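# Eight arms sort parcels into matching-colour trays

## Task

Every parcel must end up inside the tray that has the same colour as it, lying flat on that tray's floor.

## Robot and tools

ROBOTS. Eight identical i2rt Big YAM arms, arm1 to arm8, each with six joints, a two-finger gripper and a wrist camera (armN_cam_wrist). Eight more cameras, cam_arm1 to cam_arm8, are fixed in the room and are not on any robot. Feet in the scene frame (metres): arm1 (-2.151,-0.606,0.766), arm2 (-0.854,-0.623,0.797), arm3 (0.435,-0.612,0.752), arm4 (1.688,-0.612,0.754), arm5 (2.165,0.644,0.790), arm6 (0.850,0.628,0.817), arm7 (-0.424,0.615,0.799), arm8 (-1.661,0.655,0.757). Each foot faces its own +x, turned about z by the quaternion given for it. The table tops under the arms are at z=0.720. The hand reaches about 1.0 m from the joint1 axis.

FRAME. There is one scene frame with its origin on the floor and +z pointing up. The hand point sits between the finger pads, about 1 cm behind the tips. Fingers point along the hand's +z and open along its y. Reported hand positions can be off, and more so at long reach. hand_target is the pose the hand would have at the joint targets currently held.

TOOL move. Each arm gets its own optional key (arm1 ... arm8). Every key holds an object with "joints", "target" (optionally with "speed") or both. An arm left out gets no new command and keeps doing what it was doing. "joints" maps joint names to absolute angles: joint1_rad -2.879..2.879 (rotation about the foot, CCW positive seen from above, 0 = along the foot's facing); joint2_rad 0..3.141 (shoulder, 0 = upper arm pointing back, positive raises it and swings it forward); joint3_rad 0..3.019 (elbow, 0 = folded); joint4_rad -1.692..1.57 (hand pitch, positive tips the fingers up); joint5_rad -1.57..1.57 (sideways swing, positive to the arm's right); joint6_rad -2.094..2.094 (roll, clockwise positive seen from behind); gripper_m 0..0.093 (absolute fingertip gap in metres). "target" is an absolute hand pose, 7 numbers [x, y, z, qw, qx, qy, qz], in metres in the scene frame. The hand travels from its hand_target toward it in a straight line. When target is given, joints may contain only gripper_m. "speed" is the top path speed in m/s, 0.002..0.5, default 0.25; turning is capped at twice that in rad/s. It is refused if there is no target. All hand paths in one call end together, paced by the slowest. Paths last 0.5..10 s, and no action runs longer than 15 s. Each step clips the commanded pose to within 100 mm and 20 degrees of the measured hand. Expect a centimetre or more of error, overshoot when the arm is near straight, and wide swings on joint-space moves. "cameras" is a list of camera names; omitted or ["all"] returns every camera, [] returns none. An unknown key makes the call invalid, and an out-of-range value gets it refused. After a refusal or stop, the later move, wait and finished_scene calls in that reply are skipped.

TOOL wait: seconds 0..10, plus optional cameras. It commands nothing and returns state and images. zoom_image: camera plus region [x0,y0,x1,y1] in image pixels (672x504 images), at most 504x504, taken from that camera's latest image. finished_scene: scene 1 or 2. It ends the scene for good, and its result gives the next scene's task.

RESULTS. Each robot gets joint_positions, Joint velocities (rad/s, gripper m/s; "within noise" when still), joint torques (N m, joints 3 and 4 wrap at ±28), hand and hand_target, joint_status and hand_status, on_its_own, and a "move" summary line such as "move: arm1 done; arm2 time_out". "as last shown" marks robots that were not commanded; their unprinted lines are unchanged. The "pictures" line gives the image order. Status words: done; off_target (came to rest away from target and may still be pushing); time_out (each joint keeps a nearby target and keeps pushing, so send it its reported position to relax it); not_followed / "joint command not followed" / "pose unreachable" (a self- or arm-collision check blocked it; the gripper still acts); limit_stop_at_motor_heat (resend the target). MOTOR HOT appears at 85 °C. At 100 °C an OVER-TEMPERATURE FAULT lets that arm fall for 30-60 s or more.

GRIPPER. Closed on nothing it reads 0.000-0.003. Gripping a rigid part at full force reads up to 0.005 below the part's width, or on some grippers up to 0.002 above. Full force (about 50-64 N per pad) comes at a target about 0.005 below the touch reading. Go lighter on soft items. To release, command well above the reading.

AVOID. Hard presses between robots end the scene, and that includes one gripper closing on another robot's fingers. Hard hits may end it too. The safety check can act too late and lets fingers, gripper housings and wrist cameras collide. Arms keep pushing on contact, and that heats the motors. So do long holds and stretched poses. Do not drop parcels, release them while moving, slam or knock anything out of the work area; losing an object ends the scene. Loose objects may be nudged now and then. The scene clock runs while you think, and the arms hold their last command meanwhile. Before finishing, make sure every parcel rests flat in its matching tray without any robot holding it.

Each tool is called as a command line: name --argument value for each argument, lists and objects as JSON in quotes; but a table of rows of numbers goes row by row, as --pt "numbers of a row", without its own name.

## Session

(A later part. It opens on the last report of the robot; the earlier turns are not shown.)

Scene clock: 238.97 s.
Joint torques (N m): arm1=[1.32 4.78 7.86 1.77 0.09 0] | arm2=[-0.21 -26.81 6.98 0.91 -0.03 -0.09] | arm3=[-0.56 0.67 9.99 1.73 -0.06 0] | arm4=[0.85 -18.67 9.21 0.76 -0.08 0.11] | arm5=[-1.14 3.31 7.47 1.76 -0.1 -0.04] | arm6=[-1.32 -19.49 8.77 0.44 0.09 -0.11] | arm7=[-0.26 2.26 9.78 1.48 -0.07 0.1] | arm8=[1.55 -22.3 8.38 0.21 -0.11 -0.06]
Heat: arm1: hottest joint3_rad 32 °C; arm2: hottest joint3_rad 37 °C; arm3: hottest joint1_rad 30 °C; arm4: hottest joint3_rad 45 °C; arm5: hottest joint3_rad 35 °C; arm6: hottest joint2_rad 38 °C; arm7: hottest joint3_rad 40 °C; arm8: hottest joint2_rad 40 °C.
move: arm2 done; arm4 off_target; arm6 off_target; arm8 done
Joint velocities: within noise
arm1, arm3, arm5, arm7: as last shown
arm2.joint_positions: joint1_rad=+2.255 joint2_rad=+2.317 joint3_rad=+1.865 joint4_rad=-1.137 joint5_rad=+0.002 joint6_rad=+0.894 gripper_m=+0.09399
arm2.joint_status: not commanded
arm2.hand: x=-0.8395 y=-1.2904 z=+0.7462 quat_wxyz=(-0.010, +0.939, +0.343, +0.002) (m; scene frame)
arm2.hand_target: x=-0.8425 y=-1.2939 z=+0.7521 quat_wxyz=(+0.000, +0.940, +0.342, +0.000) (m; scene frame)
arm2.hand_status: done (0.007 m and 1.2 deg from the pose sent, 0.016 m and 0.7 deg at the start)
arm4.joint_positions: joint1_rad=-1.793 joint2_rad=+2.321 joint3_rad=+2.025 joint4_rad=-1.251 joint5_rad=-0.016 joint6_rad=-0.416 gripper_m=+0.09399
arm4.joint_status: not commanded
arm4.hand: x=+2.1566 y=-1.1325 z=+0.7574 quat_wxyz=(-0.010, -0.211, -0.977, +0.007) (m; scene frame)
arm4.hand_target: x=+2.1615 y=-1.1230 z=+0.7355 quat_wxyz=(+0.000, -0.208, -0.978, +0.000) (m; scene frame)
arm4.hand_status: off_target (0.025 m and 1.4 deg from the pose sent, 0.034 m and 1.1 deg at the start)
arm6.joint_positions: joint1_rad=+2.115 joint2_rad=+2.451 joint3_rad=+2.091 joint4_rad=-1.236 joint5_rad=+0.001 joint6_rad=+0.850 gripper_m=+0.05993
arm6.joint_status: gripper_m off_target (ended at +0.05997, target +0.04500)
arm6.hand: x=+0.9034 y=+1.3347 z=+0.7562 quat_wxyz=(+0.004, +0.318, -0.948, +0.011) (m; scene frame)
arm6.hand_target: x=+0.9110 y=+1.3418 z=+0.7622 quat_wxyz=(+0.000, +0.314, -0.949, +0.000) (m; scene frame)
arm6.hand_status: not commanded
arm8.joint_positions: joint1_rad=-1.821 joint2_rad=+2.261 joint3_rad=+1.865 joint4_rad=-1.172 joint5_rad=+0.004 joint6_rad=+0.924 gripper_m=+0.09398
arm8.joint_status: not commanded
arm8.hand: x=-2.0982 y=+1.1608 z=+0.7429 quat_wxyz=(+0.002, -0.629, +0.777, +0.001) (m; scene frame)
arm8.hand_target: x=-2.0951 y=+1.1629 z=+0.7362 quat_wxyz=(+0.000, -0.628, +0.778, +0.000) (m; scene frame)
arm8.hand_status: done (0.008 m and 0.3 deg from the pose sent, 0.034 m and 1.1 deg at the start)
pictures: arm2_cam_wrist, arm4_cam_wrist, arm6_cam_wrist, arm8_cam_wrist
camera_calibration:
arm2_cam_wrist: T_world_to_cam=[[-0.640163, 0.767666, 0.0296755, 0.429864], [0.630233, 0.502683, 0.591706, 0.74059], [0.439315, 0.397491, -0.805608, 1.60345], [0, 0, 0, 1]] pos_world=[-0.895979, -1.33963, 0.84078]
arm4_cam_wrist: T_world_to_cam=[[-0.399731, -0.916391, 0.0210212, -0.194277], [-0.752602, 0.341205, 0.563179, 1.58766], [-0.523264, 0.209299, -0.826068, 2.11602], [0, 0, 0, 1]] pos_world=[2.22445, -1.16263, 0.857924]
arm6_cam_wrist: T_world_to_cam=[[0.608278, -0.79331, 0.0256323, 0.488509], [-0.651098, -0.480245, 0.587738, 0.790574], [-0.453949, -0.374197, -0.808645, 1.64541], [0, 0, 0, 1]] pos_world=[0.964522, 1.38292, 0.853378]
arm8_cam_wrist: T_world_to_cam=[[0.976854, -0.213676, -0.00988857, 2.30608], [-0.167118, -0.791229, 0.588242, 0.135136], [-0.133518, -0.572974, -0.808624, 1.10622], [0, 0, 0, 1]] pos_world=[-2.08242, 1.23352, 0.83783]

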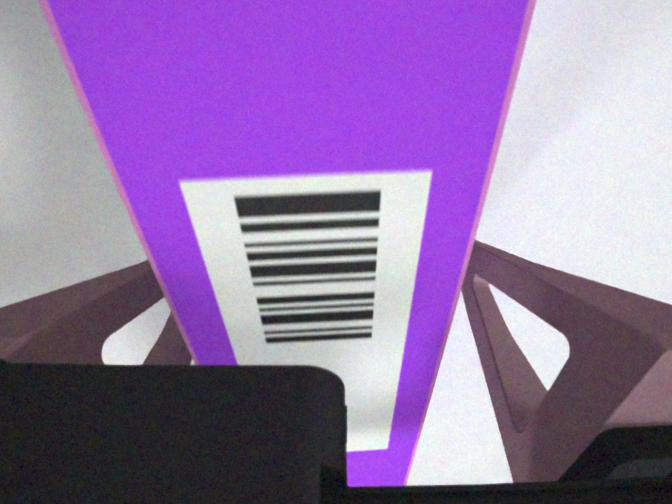

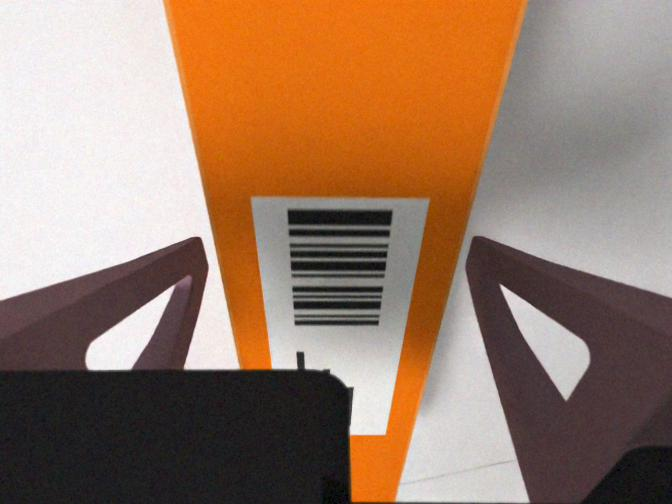

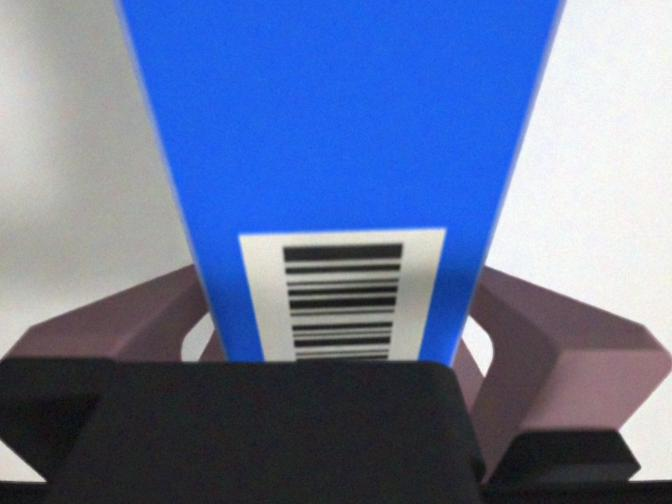

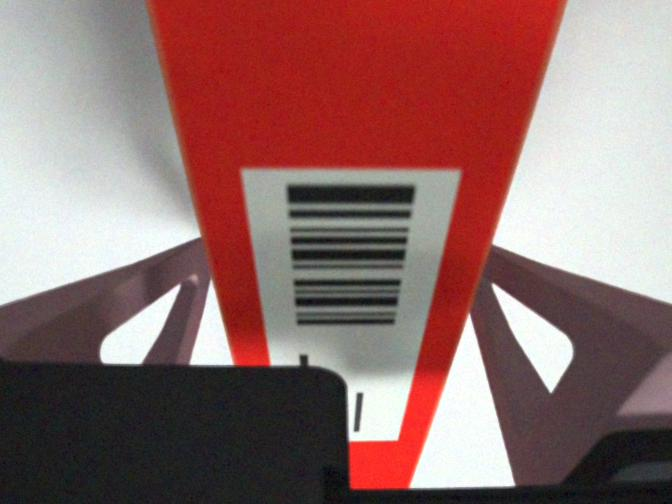

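move --arm2 '{"joints":{"gripper_m":0.048}}' --arm4 '{"joints":{"gripper_m":0.048}}' --arm8 '{"joints":{"gripper_m":0.048}}' --cameras '[]'

move --arm2 '{"target":[-0.840,-1.24,0.95,0,0.94,0.342,0],"speed":0.15}' --arm4 '{"target":[2.11,-1.10,0.95,0,0.208,0.978,0],"speed":0.15}' --arm6 '{"target":[0.9,1.29,0.95,0,-0.314,0.949,0],"speed":0.15}' --arm8 '{"target":[-2.06,1.12,0.95,0,0.628,-0.778,0],"speed":0.15}' --cameras '["arm2_cam_wrist","arm4_cam_wrist","arm6_cam_wrist","arm8_cam_wrist"]'

Scene clock: 250.50 s.
Joint torques (N m): arm1=[1.26 5.01 7.88 1.77 0.12 -0.01] | arm2=[-0.26 -27.05 7.01 0.85 -0.01 -0.09] | arm3=[-0.62 0.73 9.96 1.7 -0.06 -0.01] | arm4=[0.91 -18.67 9.22 0.77 -0.08 0.11] | arm5=[-0.91 3.08 7.56 1.94 -0.09 -0.03] | arm6=[-1.38 -19.49 8.77 0.44 0.08 -0.11] | arm7=[-0.32 2.2 9.81 1.46 -0.08 0.11] | arm8=[1.38 -22.53 8.36 0.2 -0.09 -0.07]
Heat: arm1: hottest joint3_rad 32 °C; arm2: hottest joint3_rad 37 °C; arm3: hottest joint1_rad 30 °C; arm4: hottest joint3_rad 45 °C; arm5: hottest joint3_rad 35 °C; arm6: hottest joint2_rad 38 °C; arm7: hottest joint3_rad 40 °C; arm8: hottest joint2_rad 42 °C.
move: arm2 off_target; arm4 off_target; arm8 off_target
Joint velocities: within noise
arm1, arm3, arm5, arm6, arm7: as last shown
arm2.joint_positions: joint1_rad=+2.255 joint2_rad=+2.317 joint3_rad=+1.865 joint4_rad=-1.136 joint5_rad=+0.002 joint6_rad=+0.894 gripper_m=+0.05917
arm2.joint_status: gripper_m off_target (ended at +0.05920, target +0.04800)
arm2.hand: x=-0.8394 y=-1.2908 z=+0.7464 quat_wxyz=(-0.009, +0.939, +0.343, +0.002) (m; scene frame)
arm2.hand_target: x=-0.8426 y=-1.2939 z=+0.7520 quat_wxyz=(+0.000, +0.940, +0.342, +0.000) (m; scene frame)
arm2.hand_status: not commanded
arm4.joint_positions: joint1_rad=-1.793 joint2_rad=+2.321 joint3_rad=+2.025 joint4_rad=-1.250 joint5_rad=-0.016 joint6_rad=-0.415 gripper_m=+0.05958
arm4.joint_status: gripper_m off_target (ended at +0.05961, target +0.04800)
arm4.hand: x=+2.1566 y=-1.1326 z=+0.7574 quat_wxyz=(-0.010, -0.211, -0.977, +0.007) (m; scene frame)
arm4.hand_target: x=+2.1615 y=-1.1231 z=+0.7355 quat_wxyz=(+0.000, -0.208, -0.978, +0.000) (m; scene frame)
arm4.hand_status: not commanded
arm8.joint_positions: joint1_rad=-1.821 joint2_rad=+2.261 joint3_rad=+1.865 joint4_rad=-1.172 joint5_rad=+0.003 joint6_rad=+0.924 gripper_m=+0.05995
arm8.joint_status: gripper_m off_target (ended at +0.05998, target +0.04800)
arm8.hand: x=-2.0984 y=+1.1608 z=+0.7429 quat_wxyz=(+0.001, -0.629, +0.777, +0.001) (m; scene frame)
arm8.hand_target: x=-2.0951 y=+1.1629 z=+0.7362 quat_wxyz=(+0.000, -0.628, +0.778, +0.000) (m; scene frame)
arm8.hand_status: not commanded
pictures: none
No camera images: "cameras" was empty.

Scene clock: 252.83 s.
Joint torques (N m): arm1=[1.08 5.01 7.88 1.7 0.09 0.01] | arm2=[0.21 -23.88 10.4 0.06 -0.01 -0.03] | arm3=[-0.56 0.85 9.95 1.68 -0.06 -0.01] | arm4=[-1.73 -19.25 15.23 -0.38 -0.06 -0.03] | arm5=[-0.62 3.43 7.42 1.91 -0.06 -0.04] | arm6=[-0.56 -20.07 9.74 -0.25 0.07 -0.01] | arm7=[-0.38 2.55 9.74 1.46 -0.08 0.11] | arm8=[1.55 -21.13 14.02 -0.59 -0.09 -0.04]
Heat: arm1: hottest joint3_rad 32 °C; arm2: hottest joint2_rad 36 °C; arm3: hottest joint1_rad 30 °C; arm4: hottest joint3_rad 45 °C; arm5: hottest joint3_rad 35 °C; arm6: hottest joint2_rad 38 °C; arm7: hottest joint3_rad 40 °C; arm8: hottest joint2_rad 42 °C.
move: arm2 off_target; arm4 off_target; arm6 off_target; arm8 off_target
Joint velocities: within noise
arm1.joint_positions: joint1_rad=-0.028 joint2_rad=+0.521 joint3_rad=+1.431 joint4_rad=-1.508 joint5_rad=+0.032 joint6_rad=-0.133 gripper_m=+0.09396
arm1.joint_status: not commanded
arm1.hand: x=-2.0073 y=-0.6778 z=+1.3083 quat_wxyz=(-0.446, -0.145, -0.870, +0.152) (m; scene frame)
arm1.hand_target: x=-2.0101 y=-0.6764 z=+1.3161 quat_wxyz=(-0.454, -0.145, -0.865, +0.155) (m; scene frame)
arm1.hand_status: not commanded
arm2.joint_positions: joint1_rad=+2.255 joint2_rad=+2.000 joint3_rad=+1.826 joint4_rad=-1.428 joint5_rad=+0.002 joint6_rad=+0.894 gripper_m=+0.05917
arm2.joint_status: not commanded
arm2.hand: x=-0.8407 y=-1.2327 z=+0.9314 quat_wxyz=(-0.016, +0.939, +0.343, +0.004) (m; scene frame)
arm2.hand_target: x=-0.8401 y=-1.2395 z=+0.9500 quat_wxyz=(+0.000, +0.940, +0.342, +0.000) (m; scene frame)
arm2.hand_status: off_target (0.020 m and 1.9 deg from the pose sent, 0.210 m and 1.0 deg at the start)
arm3.joint_positions: joint1_rad=+0.084 joint2_rad=+0.623 joint3_rad=+1.443 joint4_rad=-1.225 joint5_rad=+0.214 joint6_rad=-0.288 gripper_m=+0.09396
arm3.joint_status: not commanded
arm3.hand: x=+0.2458 y=-0.4641 z=+1.3420 quat_wxyz=(-0.302, +0.818, -0.155, -0.465) (m; scene frame)
arm3.hand_target: x=+0.2487 y=-0.4659 z=+1.3553 quat_wxyz=(-0.306, +0.809, -0.155, -0.477) (m; scene frame)
arm3.hand_status: not commanded
arm4.joint_positions: joint1_rad=-1.803 joint2_rad=+2.078 joint3_rad=+2.035 joint4_rad=-1.588 joint5_rad=-0.016 joint6_rad=-0.438 gripper_m=+0.05958
arm4.joint_status: not commanded
arm4.hand: x=+2.1078 y=-1.0836 z=+0.9197 quat_wxyz=(+0.024, -0.205, -0.978, -0.019) (m; scene frame)
arm4.hand_target: x=+2.1088 y=-1.0986 z=+0.9498 quat_wxyz=(+0.000, -0.208, -0.978, +0.000) (m; scene frame)
arm4.hand_status: off_target (0.035 m and 3.5 deg from the pose sent, 0.201 m and 1.4 deg at the start)
arm5.joint_positions: joint1_rad=-0.422 joint2_rad=+0.625 joint3_rad=+1.427 joint4_rad=-1.371 joint5_rad=+0.120 joint6_rad=-0.097 gripper_m=+0.09396
arm5.joint_status: not commanded
arm5.hand: x=+2.0004 y=+0.7998 z=+1.3402 quat_wxyz=(-0.234, +0.830, -0.279, -0.422) (m; scene frame)
arm5.hand_target: x=+2.0022 y=+0.7982 z=+1.3527 quat_wxyz=(-0.238, +0.823, -0.277, -0.434) (m; scene frame)
arm5.hand_status: not commanded
arm6.joint_positions: joint1_rad=+2.115 joint2_rad=+2.170 joint3_rad=+2.030 joint4_rad=-1.470 joint5_rad=+0.001 joint6_rad=+0.850 gripper_m=+0.05993
arm6.joint_status: not commanded
arm6.hand: x=+0.8998 y=+1.2864 z=+0.9229 quat_wxyz=(+0.007, +0.318, -0.948, +0.018) (m; scene frame)
arm6.hand_target: x=+0.9000 y=+1.2896 z=+0.9499 quat_wxyz=(+0.000, +0.314, -0.949, +0.000) (m; scene frame)
arm6.hand_status: off_target (0.027 m and 2.3 deg from the pose sent, 0.199 m and 1.5 deg at the start)
arm7.joint_positions: joint1_rad=-0.146 joint2_rad=+0.496 joint3_rad=+1.379 joint4_rad=-1.460 joint5_rad=-0.022 joint6_rad=+0.046 gripper_m=+0.09396
arm7.joint_status: not commanded
arm7.hand: x=-0.3012 y=+0.4957 z=+1.3304 quat_wxyz=(-0.447, -0.351, -0.807, +0.162) (m; scene frame)
arm7.hand_target: x=-0.3031 y=+0.4977 z=+1.3404 quat_wxyz=(-0.457, -0.348, -0.801, +0.166) (m; scene frame)
arm7.hand_status: not commanded
arm8.joint_positions: joint1_rad=-1.821 joint2_rad=+1.978 joint3_rad=+1.871 joint4_rad=-1.518 joint5_rad=+0.003 joint6_rad=+0.924 gripper_m=+0.05995
arm8.joint_status: not commanded
arm8.hand: x=-2.0538 y=+1.1096 z=+0.9220 quat_wxyz=(+0.002, -0.629, +0.777, -0.028) (m; scene frame)
arm8.hand_target: x=-2.0592 y=+1.1190 z=+0.9501 quat_wxyz=(+0.000, -0.628, +0.778, +0.000) (m; scene frame)
arm8.hand_status: off_target (0.031 m and 3.2 deg from the pose sent, 0.215 m and 0.2 deg at the start)
pictures: arm2_cam_wrist, arm4_cam_wrist, arm6_cam_wrist, arm8_cam_wrist
camera_calibration:
arm2_cam_wrist: T_world_to_cam=[[-0.640146, 0.767265, 0.0389636, 0.370143], [0.63016, 0.495394, 0.597899, 0.588043], [0.439444, 0.407296, -0.800624, 1.73779], [0, 0, 0, 1]] pos_world=[-0.897279, -1.28311, 1.02531]
arm4_cam_wrist: T_world_to_cam=[[-0.389603, -0.920849, -0.0157228, -0.164707], [-0.722623, 0.295062, 0.625103, 1.27268], [-0.570986, 0.254904, -0.780384, 2.32221], [0, 0, 0, 1]] pos_world=[2.18145, -1.11913, 1.01407]
arm6_cam_wrist: T_world_to_cam=[[0.608066, -0.793034, 0.0367853, 0.437657], [-0.650599, -0.471228, 0.595538, 0.647852], [-0.454948, -0.386059, -0.802484, 1.77088], [0, 0, 0, 1]] pos_world=[0.961023, 1.33603, 1.01918]
arm8_cam_wrist: T_world_to_cam=[[0.976381, -0.21311, 0.0355595, 2.20997], [-0.189375, -0.764911, 0.615669, -0.103529], [-0.104005, -0.607862, -0.787202, 1.30723], [0, 0, 0, 1]] pos_world=[-2.04142, 1.18639, 1.01421]

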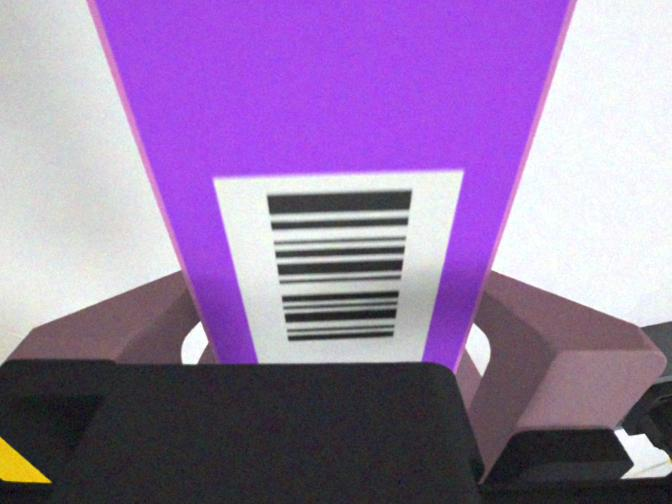

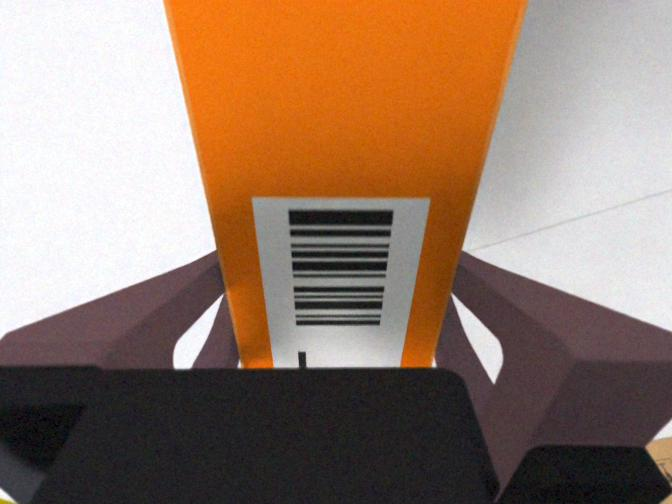

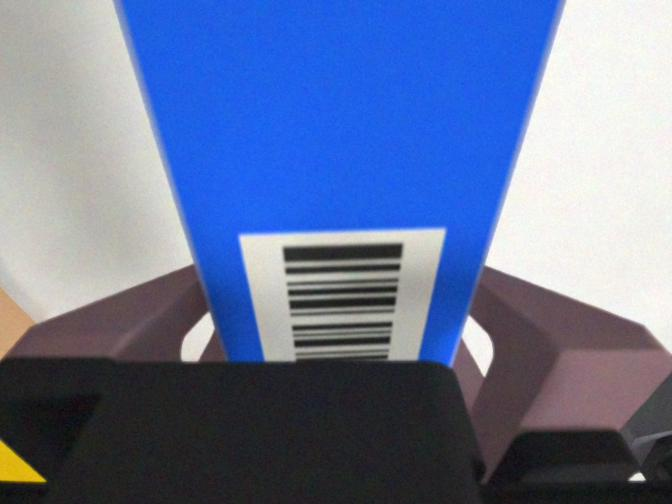

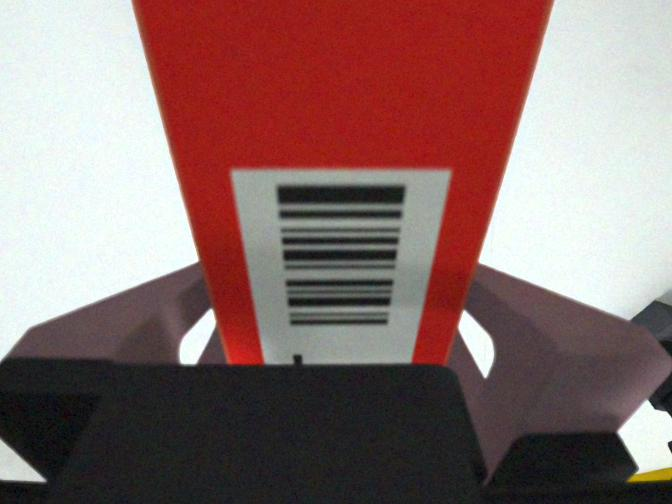

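move --arm2 '{"joints":{"joint2_rad":1.0,"joint3_rad":1.05,"joint4_rad":-1.62}}' --arm4 '{"joints":{"joint2_rad":1.0,"joint3_rad":1.05,"joint4_rad":-1.62}}' --arm6 '{"joints":{"joint2_rad":1.0,"joint3_rad":1.05,"joint4_rad":-1.62}}' --arm8 '{"joints":{"joint2_rad":1.0,"joint3_rad":1.05,"joint4_rad":-1.62}}' --cameras '["cam_arm2"]'

move --arm2 '{"joints":{"joint1_rad":-1.42}}' --arm4 '{"joints":{"joint1_rad":1.80}}' --arm6 '{"joints":{"joint1_rad":-1.306}}' --arm8 '{"joints":{"joint1_rad":0.426}}' --cameras '["cam_arm2","cam_arm3","cam_arm7","cam_arm8"]'

Scene clock: 325.00 s.
Joint torques (N m): arm1=[0.97 4.78 7.92 1.74 0.09 0.03] | arm2=[0.21 -6.65 7.99 0.34 -0.01 -0.03] | arm3=[-0.62 0.85 9.94 1.68 -0.06 -0.01] | arm4=[-1.44 -4.78 9.8 0.02 -0.06 -0.03] | arm5=[-1.03 3.19 7.54 1.85 -0.05 -0.08] | arm6=[-0.62 -4.19 8.61 0.01 0.07 -0.01] | arm7=[-0.32 2.37 9.78 1.46 -0.09 0.11] | arm8=[1.73 -5.42 9.22 -0.43 -0.09 -0.05]
Heat: arm1: hottest joint3_rad 32 °C; arm2: hottest joint2_rad 39 °C; arm3: hottest joint1_rad 30 °C; arm4: hottest joint3_rad 55 °C; arm5: hottest joint3_rad 35 °C; arm6: hottest joint2_rad 40 °C; arm7: hottest joint3_rad 41 °C; arm8: hottest joint2_rad 41 °C.
move: arm2 done; arm4 done; arm6 done; arm8 done
Joint velocities: within noise
arm1, arm3, arm5, arm7: as last shown
arm2.joint_positions: joint1_rad=+2.255 joint2_rad=+1.010 joint3_rad=+1.052 joint4_rad=-1.616 joint5_rad=+0.002 joint6_rad=+0.894 gripper_m=+0.05917
arm2.joint_status: all done
arm2.hand: x=-0.8488 y=-0.8820 z=+1.0548 quat_wxyz=(-0.002, +0.939, +0.343, +0.000) (m; scene frame)
arm2.hand_target: x=-0.8485 y=-0.8792 z=+1.0562 quat_wxyz=(+0.000, +0.940, +0.342, +0.000) (m; scene frame)
arm2.hand_status: not commanded
arm4.joint_positions: joint1_rad=-1.803 joint2_rad=+1.013 joint3_rad=+1.056 joint4_rad=-1.615 joint5_rad=-0.016 joint6_rad=-0.439 gripper_m=+0.05958
arm4.joint_status: all done
arm4.hand: x=+1.8640 y=-0.8033 z=+1.0119 quat_wxyz=(+0.000, -0.205, -0.979, -0.001) (m; scene frame)
arm4.hand_target: x=+1.8583 y=-0.8027 z=+1.0128 quat_wxyz=(+0.000, -0.208, -0.978, +0.001) (m; scene frame)
arm4.hand_status: not commanded
arm6.joint_positions: joint1_rad=+2.115 joint2_rad=+1.016 joint3_rad=+1.047 joint4_rad=-1.616 joint5_rad=+0.001 joint6_rad=+0.850 gripper_m=+0.05993
arm6.joint_status: all done
arm6.hand: x=+0.8702 y=+0.8858 z=+1.0716 quat_wxyz=(+0.002, +0.318, -0.948, +0.007) (m; scene frame)
arm6.hand_target: x=+0.8699 y=+0.8835 z=+1.0761 quat_wxyz=(+0.000, +0.314, -0.949, +0.000) (m; scene frame)
arm6.hand_status: not commanded
arm8.joint_positions: joint1_rad=-1.821 joint2_rad=+1.016 joint3_rad=+1.054 joint4_rad=-1.616 joint5_rad=+0.003 joint6_rad=+0.924 gripper_m=+0.05995
arm8.joint_status: all done
arm8.hand: x=-1.8307 y=+0.8525 z=+1.0143 quat_wxyz=(+0.001, -0.629, +0.777, -0.004) (m; scene frame)
arm8.hand_target: x=-1.8277 y=+0.8500 z=+1.0164 quat_wxyz=(+0.000, -0.628, +0.778, +0.000) (m; scene frame)
arm8.hand_status: not commanded
pictures: cam_arm2

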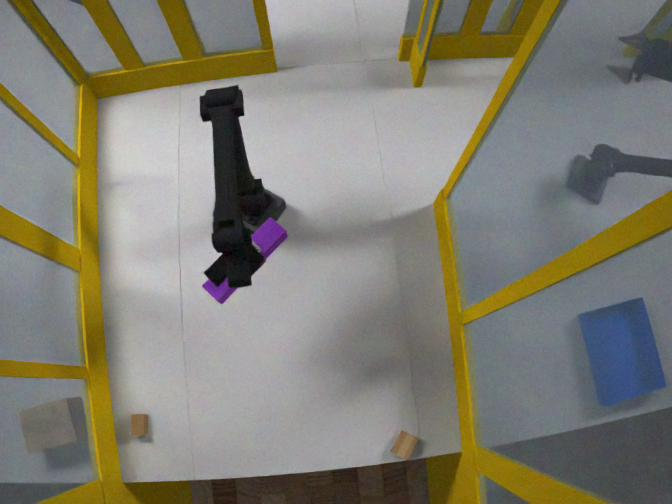

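Scene clock: 327.67 s.
Joint torques (N m): arm1=[1.32 4.78 7.86 1.72 0.13 0.02] | arm2=[-0.32 -6.65 8.01 0.32 0 -0.03] | arm3=[-0.67 0.79 9.96 1.7 -0.05 0] | arm4=[1.03 -4.66 9.8 0.03 -0.11 -0.03] | arm5=[-0.73 3.14 7.32 1.85 -0.07 -0.06] | arm6=[-1.26 -4.25 8.64 -0.02 0.06 -0.02] | arm7=[-0.26 2.37 9.77 1.48 -0.08 0.11] | arm8=[2.49 -5.54 9.14 -0.4 -0.06 -0.05]
Heat: arm1: hottest joint3_rad 32 °C; arm2: hottest joint2_rad 38 °C; arm3: hottest joint1_rad 30 °C; arm4: hottest joint3_rad 54 °C; arm5: hottest joint3_rad 35 °C; arm6: hottest joint2_rad 39 °C; arm7: hottest joint3_rad 41 °C; arm8: hottest joint2_rad 40 °C.
move: arm2 done; arm4 done; arm6 done; arm8 done
Joint velocities: within noise
arm1, arm3, arm5, arm7: as last shown
arm2.joint_positions: joint1_rad=-1.413 joint2_rad=+1.010 joint3_rad=+1.052 joint4_rad=-1.615 joint5_rad=+0.002 joint6_rad=+0.894 gripper_m=+0.05941
arm2.joint_status: all done
arm2.hand: x=-0.7285 y=-0.3966 z=+1.0551 quat_wxyz=(+0.000, +0.087, -0.996, +0.001) (m; scene frame)
arm2.hand_target: x=-0.7287 y=-0.3999 z=+1.0566 quat_wxyz=(+0.000, +0.082, -0.997, -0.001) (m; scene frame)
arm2.hand_status: not commanded
arm4.joint_positions: joint1_rad=+1.785 joint2_rad=+1.013 joint3_rad=+1.056 joint4_rad=-1.615 joint5_rad=-0.015 joint6_rad=-0.439 gripper_m=+0.05973
arm4.joint_status: all done
arm4.hand: x=+1.4506 y=-0.5085 z=+1.0139 quat_wxyz=(+0.012, +1.000, +0.017, -0.009) (m; scene frame)
arm4.hand_target: x=+1.4530 y=-0.5137 z=+1.0148 quat_wxyz=(+0.011, +0.999, +0.029, -0.010) (m; scene frame)
arm4.hand_status: not commanded
arm6.joint_positions: joint1_rad=-1.297 joint2_rad=+1.016 joint3_rad=+1.047 joint4_rad=-1.616 joint5_rad=+0.001 joint6_rad=+0.850 gripper_m=+0.06007
arm6.joint_status: all done
arm6.hand: x=+0.7627 y=+0.3853 z=+1.0714 quat_wxyz=(+0.006, -0.982, -0.187, -0.003) (m; scene frame)
arm6.hand_target: x=+0.7614 y=+0.3883 z=+1.0761 quat_wxyz=(+0.000, -0.984, -0.179, +0.000) (m; scene frame)
arm6.hand_status: not commanded
arm8.joint_positions: joint1_rad=+0.420 joint2_rad=+1.016 joint3_rad=+1.054 joint4_rad=-1.616 joint5_rad=+0.002 joint6_rad=+0.924 gripper_m=+0.06000
arm8.joint_status: all done
arm8.hand: x=-1.7100 y=+0.4002 z=+1.0148 quat_wxyz=(+0.003, -0.974, -0.228, +0.000) (m; scene frame)
arm8.hand_target: x=-1.7075 y=+0.4036 z=+1.0169 quat_wxyz=(-0.001, -0.973, -0.232, +0.001) (m; scene frame)
arm8.hand_status: not commanded
pictures: cam_arm2, cam_arm3, cam_arm7, cam_arm8

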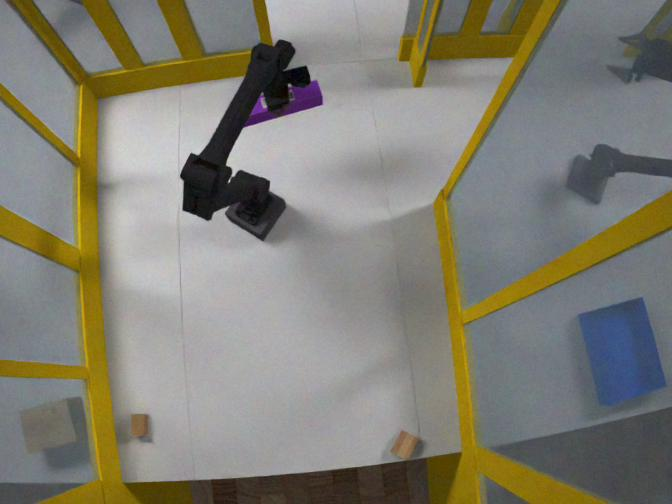

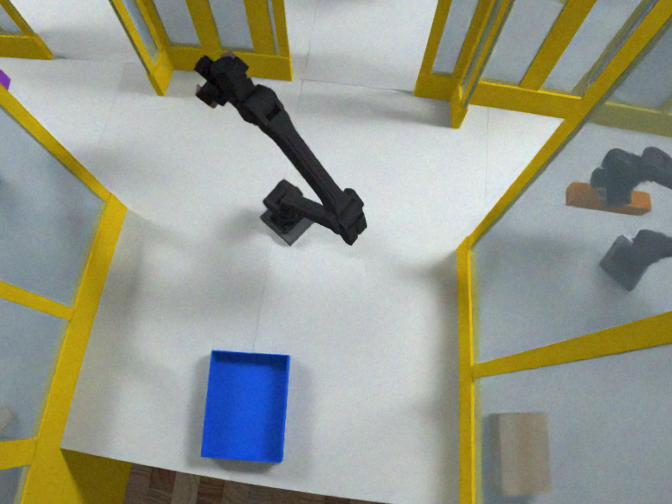

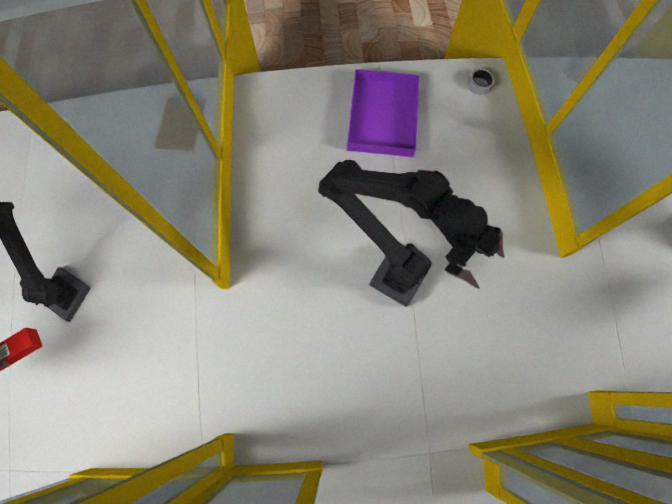

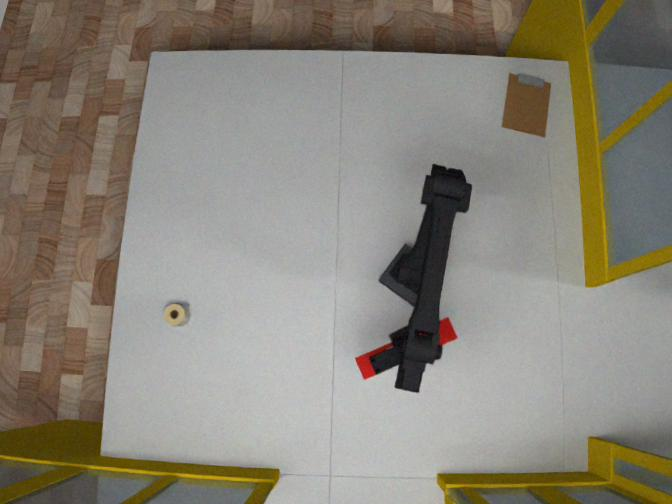

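move --arm2 '{"target":[-0.5,0.0,0.88,0,-0.707,0.707,0],"speed":0.3}' --arm4 '{"target":[1.05,-0.35,0.88,0,1,0,0],"speed":0.3}' --arm6 '{"target":[0.6,-0.05,0.88,0,0.707,0.707,0],"speed":0.3}' --arm8 '{"target":[-1.78,0.0,0.88,0,0.707,0.707,0],"speed":0.3}' --cameras '["cam_arm2","cam_arm3","cam_arm8"]'

Scene clock: 354.47 s.
Joint torques (N m): arm1=[1.32 4.72 7.9 1.77 0.05 0.03] | arm2=[-0.32 -25.52 12.33 0.03 -0.19 -0.21] | arm3=[-0.56 0.73 9.98 1.68 -0.06 -0.01] | arm4=[1.79 -18.08 15.45 -0.34 -0.02 0.12] | arm5=[-1.08 3.19 7.49 1.87 -0.06 -0.06] | arm6=[-1.32 -18.43 13.15 -0.27 -0.07 -0.17] | arm7=[-0.26 2.26 9.81 1.44 -0.08 0.11] | arm8=[2.2 -20.42 14.37 -0.55 -0.17 -0.11]
Heat: arm1: hottest joint3_rad 32 °C; arm2: hottest joint3_rad 37 °C; arm3: hottest joint1_rad 30 °C; arm4: hottest joint3_rad 48 °C; arm5: hottest joint3_rad 35 °C; arm6: hottest joint2_rad 36 °C; arm7: hottest joint3_rad 41 °C; arm8: hottest joint3_rad 39 °C.
move: arm2 off_target; arm4 off_target; arm6 off_target; arm8 off_target
Joint velocities: within noise
arm1, arm3, arm5, arm7: as last shown
arm2.joint_positions: joint1_rad=-1.419 joint2_rad=+2.328 joint3_rad=+2.218 joint4_rad=-1.490 joint5_rad=+0.005 joint6_rad=-0.500 gripper_m=+0.05934
arm2.joint_status: not commanded
arm2.hand: x=-0.5099 y=-0.0090 z=+0.8697 quat_wxyz=(+0.013, +0.704, -0.710, +0.006) (m; scene frame)
arm2.hand_target: x=-0.5004 y=-0.0007 z=+0.8799 quat_wxyz=(-0.001, +0.707, -0.707, +0.000) (m; scene frame)
arm2.hand_status: off_target (0.017 m and 1.7 deg from the pose sent, 0.490 m and 80.0 deg at the start)
arm4.joint_positions: joint1_rad=+1.791 joint2_rad=+2.211 joint3_rad=+2.121 joint4_rad=-1.515 joint5_rad=+0.011 joint6_rad=-0.391 gripper_m=+0.05973
arm4.joint_status: not commanded
arm4.hand: x=+1.0683 y=-0.3465 z=+0.8719 quat_wxyz=(+0.007, +1.000, -0.003, +0.012) (m; scene frame)
arm4.hand_target: x=+1.0510 y=-0.3507 z=+0.8801 quat_wxyz=(+0.000, +1.000, +0.000, -0.001) (m; scene frame)
arm4.hand_status: off_target (0.020 m and 1.6 deg from the pose sent, 0.451 m and 2.6 deg at the start)
arm6.joint_positions: joint1_rad=-1.297 joint2_rad=+2.362 joint3_rad=+2.220 joint4_rad=-1.465 joint5_rad=+0.002 joint6_rad=-0.343 gripper_m=+0.06004
arm6.joint_status: not commanded
arm6.hand: x=+0.6109 y=-0.0379 z=+0.8654 quat_wxyz=(+0.009, -0.707, -0.707, -0.016) (m; scene frame)
arm6.hand_target: x=+0.6003 y=-0.0489 z=+0.8800 quat_wxyz=(+0.000, -0.707, -0.707, +0.001) (m; scene frame)
arm6.hand_status: off_target (0.022 m and 2.1 deg from the pose sent, 0.503 m and 68.4 deg at the start)
arm8.joint_positions: joint1_rad=+0.422 joint2_rad=+2.128 joint3_rad=+1.984 joint4_rad=-1.449 joint5_rad=+0.003 joint6_rad=-0.170 gripper_m=+0.06002
arm8.joint_status: not commanded
arm8.hand: x=-1.7815 y=+0.0141 z=+0.8737 quat_wxyz=(+0.007, -0.712, -0.702, -0.008) (m; scene frame)
arm8.hand_target: x=-1.7799 y=+0.0007 z=+0.8800 quat_wxyz=(+0.000, -0.707, -0.707, +0.000) (m; scene frame)
arm8.hand_status: off_target (0.016 m and 1.4 deg from the pose sent, 0.428 m and 63.6 deg at the start)
pictures: cam_arm2, cam_arm3, cam_arm8

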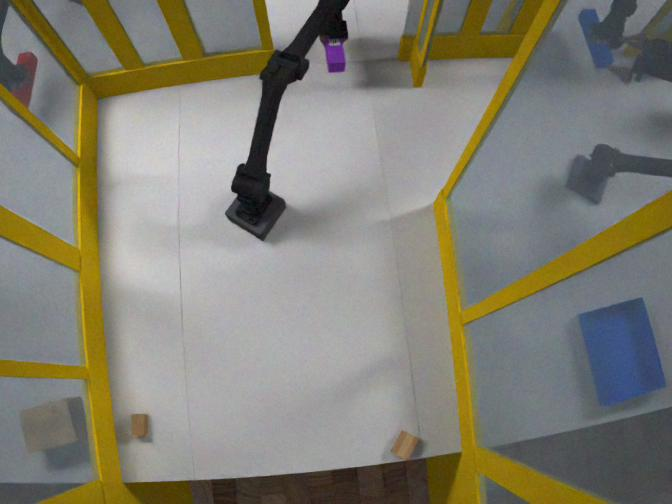

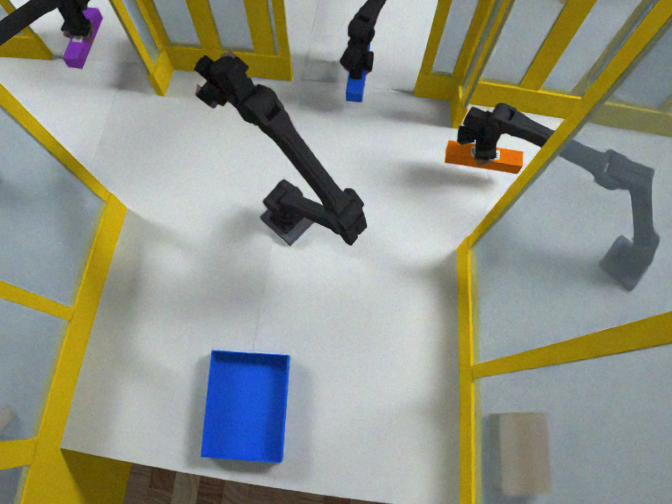

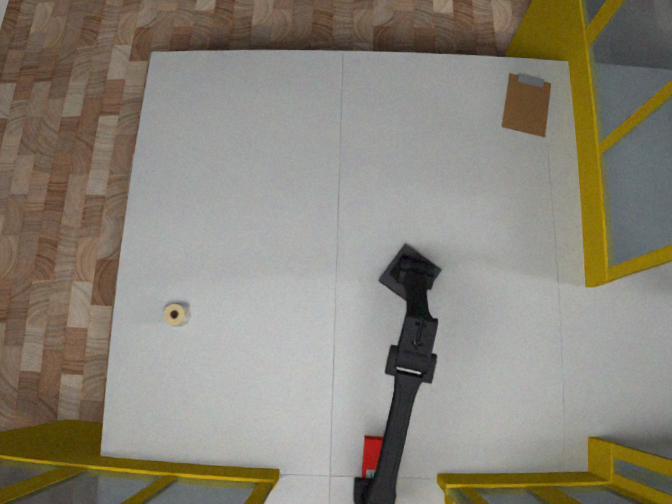

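move --arm2 '{"target":[-0.5,0.0,0.785,0,-0.707,0.707,0],"speed":0.15}' --arm4 '{"target":[1.05,-0.35,0.79,0,1,0,0],"speed":0.15}' --arm6 '{"target":[0.6,-0.05,0.79,0,0.707,0.707,0],"speed":0.15}' --arm8 '{"target":[-1.78,0.0,0.78,0,0.707,0.707,0],"speed":0.15}' --cameras '[]'

Scene clock: 365.53 s.
Joint torques (N m): arm1=[1.38 4.89 7.92 1.72 0.1 0.02] | arm2=[-0.32 -27.28 8.35 0.91 -0.18 -0.21] | arm3=[-0.56 0.85 9.95 1.69 -0.06 -0.01] | arm4=[1.67 -19.37 10.25 0.7 -0.03 0.1] | arm5=[-1.2 3.19 7.5 1.84 -0.09 -0.05] | arm6=[-1.32 -19.66 8.84 0.51 -0.06 -0.18] | arm7=[-0.15 2.32 9.76 1.44 -0.09 0.11] | arm8=[2.37 -21.89 9.57 0.27 -0.16 -0.09]
Heat: arm1: hottest joint3_rad 32 °C; arm2: hottest joint3_rad 38 °C; arm3: hottest joint1_rad 30 °C; arm4: hottest joint3_rad 49 °C; arm5: hottest joint3_rad 35 °C; arm6: hottest joint3_rad 36 °C; arm7: hottest joint3_rad 41 °C; arm8: hottest joint3_rad 40 °C.
move: arm2 done; arm4 off_target; arm6 off_target; arm8 done
Joint velocities: within noise
arm1, arm3, arm5, arm7: as last shown
arm2.joint_positions: joint1_rad=-1.419 joint2_rad=+2.408 joint3_rad=+2.133 joint4_rad=-1.316 joint5_rad=+0.004 joint6_rad=-0.501 gripper_m=+0.05934
arm2.joint_status: not commanded
arm2.hand: x=-0.5065 y=-0.0026 z=+0.7817 quat_wxyz=(+0.009, +0.704, -0.710, +0.004) (m; scene frame)
arm2.hand_target: x=-0.5001 y=-0.0001 z=+0.7850 quat_wxyz=(+0.000, +0.707, -0.707, +0.000) (m; scene frame)
arm2.hand_status: done (0.008 m and 1.3 deg from the pose sent, 0.086 m and 1.6 deg at the start)
arm4.joint_positions: joint1_rad=+1.791 joint2_rad=+2.272 joint3_rad=+2.030 joint4_rad=-1.338 joint5_rad=+0.011 joint6_rad=-0.391 gripper_m=+0.05973
arm4.joint_status: not commanded
arm4.hand: x=+1.0564 y=-0.3425 z=+0.7970 quat_wxyz=(+0.002, +1.000, -0.004, +0.001) (m; scene frame)
arm4.hand_target: x=+1.0502 y=-0.3502 z=+0.7901 quat_wxyz=(+0.000, +1.000, +0.000, +0.000) (m; scene frame)
arm4.hand_status: off_target (0.012 m and 0.5 deg from the pose sent, 0.084 m and 1.6 deg at the start)
arm6.joint_positions: joint1_rad=-1.297 joint2_rad=+2.444 joint3_rad=+2.156 joint4_rad=-1.308 joint5_rad=+0.002 joint6_rad=-0.344 gripper_m=+0.06004
arm6.joint_status: not commanded
arm6.hand: x=+0.6083 y=-0.0453 z=+0.7844 quat_wxyz=(+0.006, -0.707, -0.707, -0.011) (m; scene frame)
arm6.hand_target: x=+0.6000 y=-0.0498 z=+0.7902 quat_wxyz=(+0.000, -0.707, -0.707, +0.000) (m; scene frame)
arm6.hand_status: off_target (0.011 m and 1.4 deg from the pose sent, 0.077 m and 2.1 deg at the start)
arm8.joint_positions: joint1_rad=+0.422 joint2_rad=+2.209 joint3_rad=+1.885 joint4_rad=-1.254 joint5_rad=+0.003 joint6_rad=-0.171 gripper_m=+0.06002
arm8.joint_status: not commanded
arm8.hand: x=-1.7833 y=+0.0043 z=+0.7844 quat_wxyz=(+0.003, -0.712, -0.702, -0.002) (m; scene frame)
arm8.hand_target: x=-1.7801 y=+0.0001 z=+0.7801 quat_wxyz=(+0.000, -0.707, -0.707, +0.000) (m; scene frame)
arm8.hand_status: done (0.007 m and 0.9 deg from the pose sent, 0.095 m and 1.4 deg at the start)
pictures: none
No camera images: "cameras" was empty.

move --arm2 '{"target":[-0.5,0.0,0.754,0,-0.707,0.707,0],"speed":0.1}' --arm4 '{"target":[1.05,-0.35,0.75,0,1,0,0],"speed":0.1}' --arm6 '{"target":[0.6,-0.05,0.765,0,0.707,0.707,0],"speed":0.1}' --arm8 '{"target":[-1.78,0.0,0.742,0,0.707,0.707,0],"speed":0.1}' --cameras '["cam_arm2","cam_arm3","cam_arm1"]'

Scene clock: 373.70 s.
Joint torques (N m): arm1=[1.26 4.89 7.91 1.72 0.08 0.02] | arm2=[-0.32 -26.87 7.77 0.95 -0.19 -0.21] | arm3=[-0.62 0.79 9.99 1.68 -0.06 -0.01] | arm4=[1.55 -19.02 9.66 0.75 -0.02 0.1] | arm5=[-1.08 2.9 7.38 1.8 -0.09 -0.03] | arm6=[-1.32 -19.19 8.32 0.55 -0.06 -0.18] | arm7=[-0.32 2.2 9.78 1.48 -0.07 0.1] | arm8=[2.43 -21.3 8.94 0.18 -0.18 -0.1]
Heat: arm1: hottest joint3_rad 32 °C; arm2: hottest joint2_rad 39 °C; arm3: hottest joint1_rad 30 °C; arm4: hottest joint3_rad 49 °C; arm5: hottest joint3_rad 35 °C; arm6: hottest joint2_rad 37 °C; arm7: hottest joint3_rad 41 °C; arm8: hottest joint3_rad 40 °C.
move: arm2 done; arm4 off_target; arm6 done; arm8 off_target
Joint velocities: within noise
arm1, arm3, arm5, arm7: as last shown
arm2.joint_positions: joint1_rad=-1.419 joint2_rad=+2.428 joint3_rad=+2.114 joint4_rad=-1.260 joint5_rad=+0.004 joint6_rad=-0.501 gripper_m=+0.05934
arm2.joint_status: not commanded
arm2.hand: x=-0.5046 y=+0.0008 z=+0.7609 quat_wxyz=(+0.001, +0.704, -0.710, +0.002) (m; scene frame)
arm2.hand_target: x=-0.5002 y=-0.0001 z=+0.7540 quat_wxyz=(+0.000, +0.707, -0.707, +0.000) (m; scene frame)
arm2.hand_status: done (0.008 m and 0.5 deg from the pose sent, 0.029 m and 1.3 deg at the start)
arm4.joint_positions: joint1_rad=+1.791 joint2_rad=+2.301 joint3_rad=+1.990 joint4_rad=-1.259 joint5_rad=+0.011 joint6_rad=-0.391 gripper_m=+0.05973
arm4.joint_status: not commanded
arm4.hand: x=+1.0538 y=-0.3419 z=+0.7633 quat_wxyz=(-0.001, +1.000, -0.004, -0.004) (m; scene frame)
arm4.hand_target: x=+1.0504 y=-0.3502 z=+0.7501 quat_wxyz=(+0.000, +1.000, +0.000, +0.000) (m; scene frame)
arm4.hand_status: off_target (0.016 m and 0.6 deg from the pose sent, 0.048 m and 0.5 deg at the start)
arm6.joint_positions: joint1_rad=-1.297 joint2_rad=+2.461 joint3_rad=+2.144 joint4_rad=-1.264 joint5_rad=+0.002 joint6_rad=-0.344 gripper_m=+0.06004
arm6.joint_status: not commanded
arm6.hand: x=+0.6071 y=-0.0488 z=+0.7683 quat_wxyz=(+0.003, -0.707, -0.707, -0.004) (m; scene frame)
arm6.hand_target: x=+0.6000 y=-0.0499 z=+0.7652 quat_wxyz=(+0.000, -0.707, -0.707, +0.000) (m; scene frame)
arm6.hand_status: done (0.008 m and 0.6 deg from the pose sent, 0.022 m and 1.4 deg at the start)
arm8.joint_positions: joint1_rad=+0.422 joint2_rad=+2.240 joint3_rad=+1.855 joint4_rad=-1.179 joint5_rad=+0.003 joint6_rad=-0.171 gripper_m=+0.06002
arm8.joint_status: not commanded
arm8.hand: x=-1.7839 y=+0.0009 z=+0.7544 quat_wxyz=(-0.001, -0.712, -0.702, +0.004) (m; scene frame)
arm8.hand_target: x=-1.7801 y=+0.0002 z=+0.7422 quat_wxyz=(+0.000, -0.707, -0.707, +0.000) (m; scene frame)
arm8.hand_status: off_target (0.013 m and 0.9 deg from the pose sent, 0.043 m and 0.9 deg at the start)
pictures: cam_arm1, cam_arm2, cam_arm3

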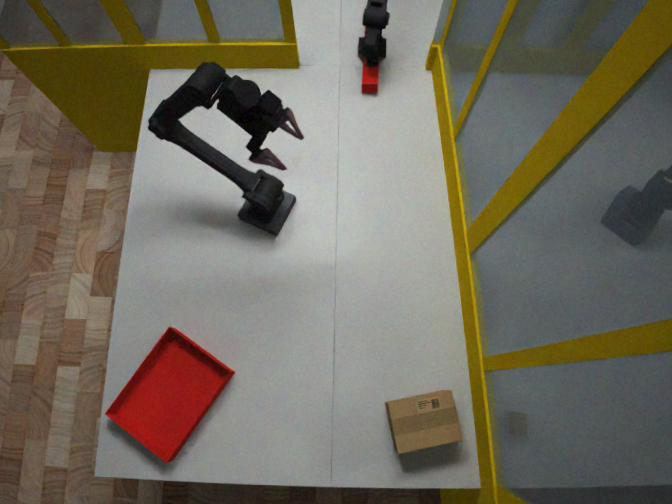

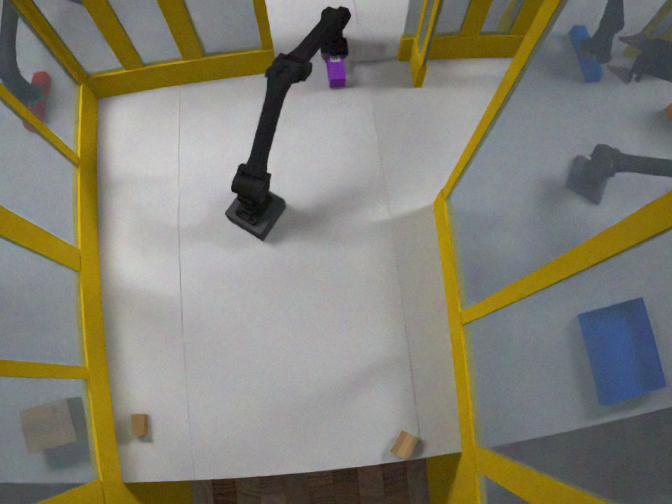

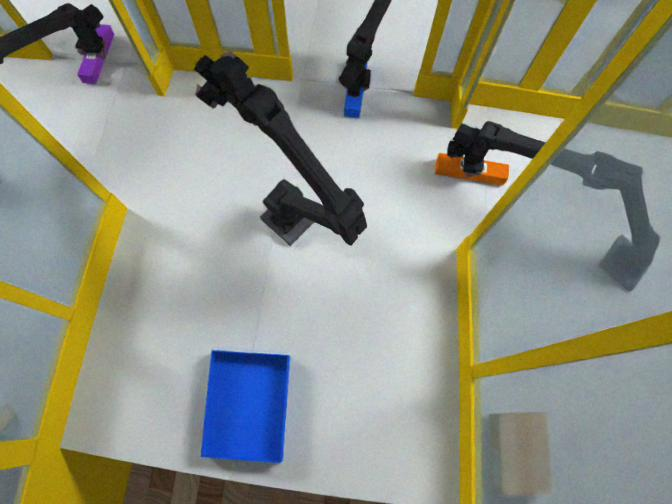

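move --arm2 '{"target":[-0.5,0.0,0.739,0,-0.707,0.707,0],"speed":0.08}' --arm4 '{"target":[1.05,-0.35,0.743,0,1,0,0],"speed":0.08}' --arm6 '{"target":[0.6,-0.05,0.753,0,0.707,0.707,0],"speed":0.08}' --arm8 '{"target":[-1.78,0.0,0.731,0,0.707,0.707,0],"speed":0.08}' --arm1 '{"joints":{"joint1_rad":1.44,"joint2_rad":1.0,"joint3_rad":1.05,"joint4_rad":-1.62,"joint5_rad":0,"joint6_rad":-0.55}}' --arm3 '{"joints":{"joint1_rad":-1.246,"joint2_rad":1.0,"joint3_rad":1.05,"joint4_rad":-1.62,"joint5_rad":0,"joint6_rad":-0.286}}' --arm7 '{"joints":{"joint1_rad":-1.054,"joint2_rad":1.0,"joint3_rad":1.05,"joint4_rad":-1.62,"joint5_rad":0,"joint6_rad":-0.12}}' --cameras '[]'

Scene clock: 394.60 s.
Joint torques (N m): arm1=[2.26 -3.96 8.66 -0.1 0 -0.04] | arm2=[-0.32 -26.52 7.62 0.96 -0.19 -0.2] | arm3=[-1.67 -6.95 10.32 -0.25 -0.26 -0.02] | arm4=[1.55 -18.61 9.1 0.76 -0.02 0.1] | arm5=[-1.03 3.02 7.49 1.85 -0.12 -0.06] | arm6=[-1.26 -18.9 8.18 0.53 -0.06 -0.18] | arm7=[-1.08 -5.01 10.07 -0.27 -0.01 0.03] | arm8=[2.2 -20.84 8.61 0.31 -0.19 -0.12]
Heat: arm1: hottest joint3_rad 33 °C; arm2: hottest joint2_rad 39 °C; arm3: hottest joint1_rad 30 °C; arm4: hottest joint3_rad 48 °C; arm5: hottest joint3_rad 35 °C; arm6: hottest joint2_rad 36 °C; arm7: hottest joint3_rad 41 °C; arm8: hottest joint2_rad 41 °C.
move: arm1 done; arm2 off_target; arm3 done; arm4 off_target; arm6 done; arm7 done; arm8 off_target
Joint velocities: within noise
arm1.joint_positions: joint1_rad=+1.428 joint2_rad=+1.002 joint3_rad=+1.049 joint4_rad=-1.609 joint5_rad=+0.001 joint6_rad=-0.543 gripper_m=+0.09400
arm1.joint_status: all done
arm1.hand: x=-2.0127 y=-0.3856 z=+1.0223 quat_wxyz=(-0.002, +0.699, -0.716, +0.004) (m; scene frame)
arm1.hand_target: x=-2.0171 y=-0.3861 z=+1.0234 quat_wxyz=(+0.002, +0.706, -0.709, +0.005) (m; scene frame)
arm1.hand_status: not commanded
arm2.joint_positions: joint1_rad=-1.419 joint2_rad=+2.441 joint3_rad=+2.106 joint4_rad=-1.235 joint5_rad=+0.004 joint6_rad=-0.502 gripper_m=+0.05934
arm2.joint_status: not commanded
arm2.hand: x=-0.5040 y=+0.0018 z=+0.7492 quat_wxyz=(-0.001, +0.704, -0.710, +0.001) (m; scene frame)
arm2.hand_target: x=-0.5002 y=-0.0002 z=+0.7391 quat_wxyz=(+0.000, +0.707, -0.707, +0.000) (m; scene frame)
arm2.hand_status: off_target (0.011 m and 0.5 deg from the pose sent, 0.022 m and 0.5 deg at the start)
arm3.joint_positions: joint1_rad=-1.233 joint2_rad=+1.010 joint3_rad=+1.037 joint4_rad=-1.608 joint5_rad=+0.003 joint6_rad=-0.288 gripper_m=+0.09397
arm3.joint_status: all done
arm3.hand: x=+0.5042 y=-0.3658 z=+1.0055 quat_wxyz=(+0.000, +0.713, -0.702, +0.004) (m; scene frame)
arm3.hand_target: x=+0.5065 y=-0.3678 z=+1.0127 quat_wxyz=(-0.004, +0.707, -0.707, +0.000) (m; scene frame)
arm3.hand_status: not commanded
arm4.joint_positions: joint1_rad=+1.791 joint2_rad=+2.301 joint3_rad=+1.990 joint4_rad=-1.245 joint5_rad=+0.011 joint6_rad=-0.391 gripper_m=+0.05973
arm4.joint_status: not commanded
arm4.hand: x=+1.0506 y=-0.3405 z=+0.7634 quat_wxyz=(-0.003, +1.000, -0.004, -0.011) (m; scene frame)
arm4.hand_target: x=+1.0505 y=-0.3502 z=+0.7433 quat_wxyz=(+0.000, +1.000, +0.000, +0.000) (m; scene frame)
arm4.hand_status: off_target (0.022 m and 1.3 deg from the pose sent, 0.022 m and 0.7 deg at the start)
arm5: as last shown
arm6.joint_positions: joint1_rad=-1.297 joint2_rad=+2.471 joint3_rad=+2.139 joint4_rad=-1.242 joint5_rad=+0.002 joint6_rad=-0.344 gripper_m=+0.06004
arm6.joint_status: not commanded
arm6.hand: x=+0.6065 y=-0.0503 z=+0.7591 quat_wxyz=(+0.001, -0.707, -0.707, -0.001) (m; scene frame)
arm6.hand_target: x=+0.6000 y=-0.0499 z=+0.7532 quat_wxyz=(+0.000, -0.707, -0.707, +0.000) (m; scene frame)
arm6.hand_status: done (0.009 m and 0.2 deg from the pose sent, 0.017 m and 0.6 deg at the start)
arm7.joint_positions: joint1_rad=-1.045 joint2_rad=+1.006 joint3_rad=+1.049 joint4_rad=-1.609 joint5_rad=-0.001 joint6_rad=-0.111 gripper_m=+0.09396
arm7.joint_status: all done
arm7.hand: x=-0.4532 y=+0.3565 z=+1.0560 quat_wxyz=(-0.001, -0.708, -0.706, +0.001) (m; scene frame)
arm7.hand_target: x=-0.4554 y=+0.3602 z=+1.0575 quat_wxyz=(+0.001, -0.708, -0.706, -0.001) (m; scene frame)
arm7.hand_status: not commanded
arm8.joint_positions: joint1_rad=+0.422 joint2_rad=+2.247 joint3_rad=+1.849 joint4_rad=-1.159 joint5_rad=+0.003 joint6_rad=-0.171 gripper_m=+0.06002
arm8.joint_status: not commanded
arm8.hand: x=-1.7842 y=-0.0009 z=+0.7478 quat_wxyz=(-0.004, -0.712, -0.702, +0.007) (m; scene frame)
arm8.hand_target: x=-1.7801 y=+0.0005 z=+0.7312 quat_wxyz=(+0.000, -0.707, -0.707, +0.000) (m; scene frame)
arm8.hand_status: off_target (0.017 m and 1.2 deg from the pose sent, 0.024 m and 0.9 deg at the start)
pictures: none
No camera images: "cameras" was empty.


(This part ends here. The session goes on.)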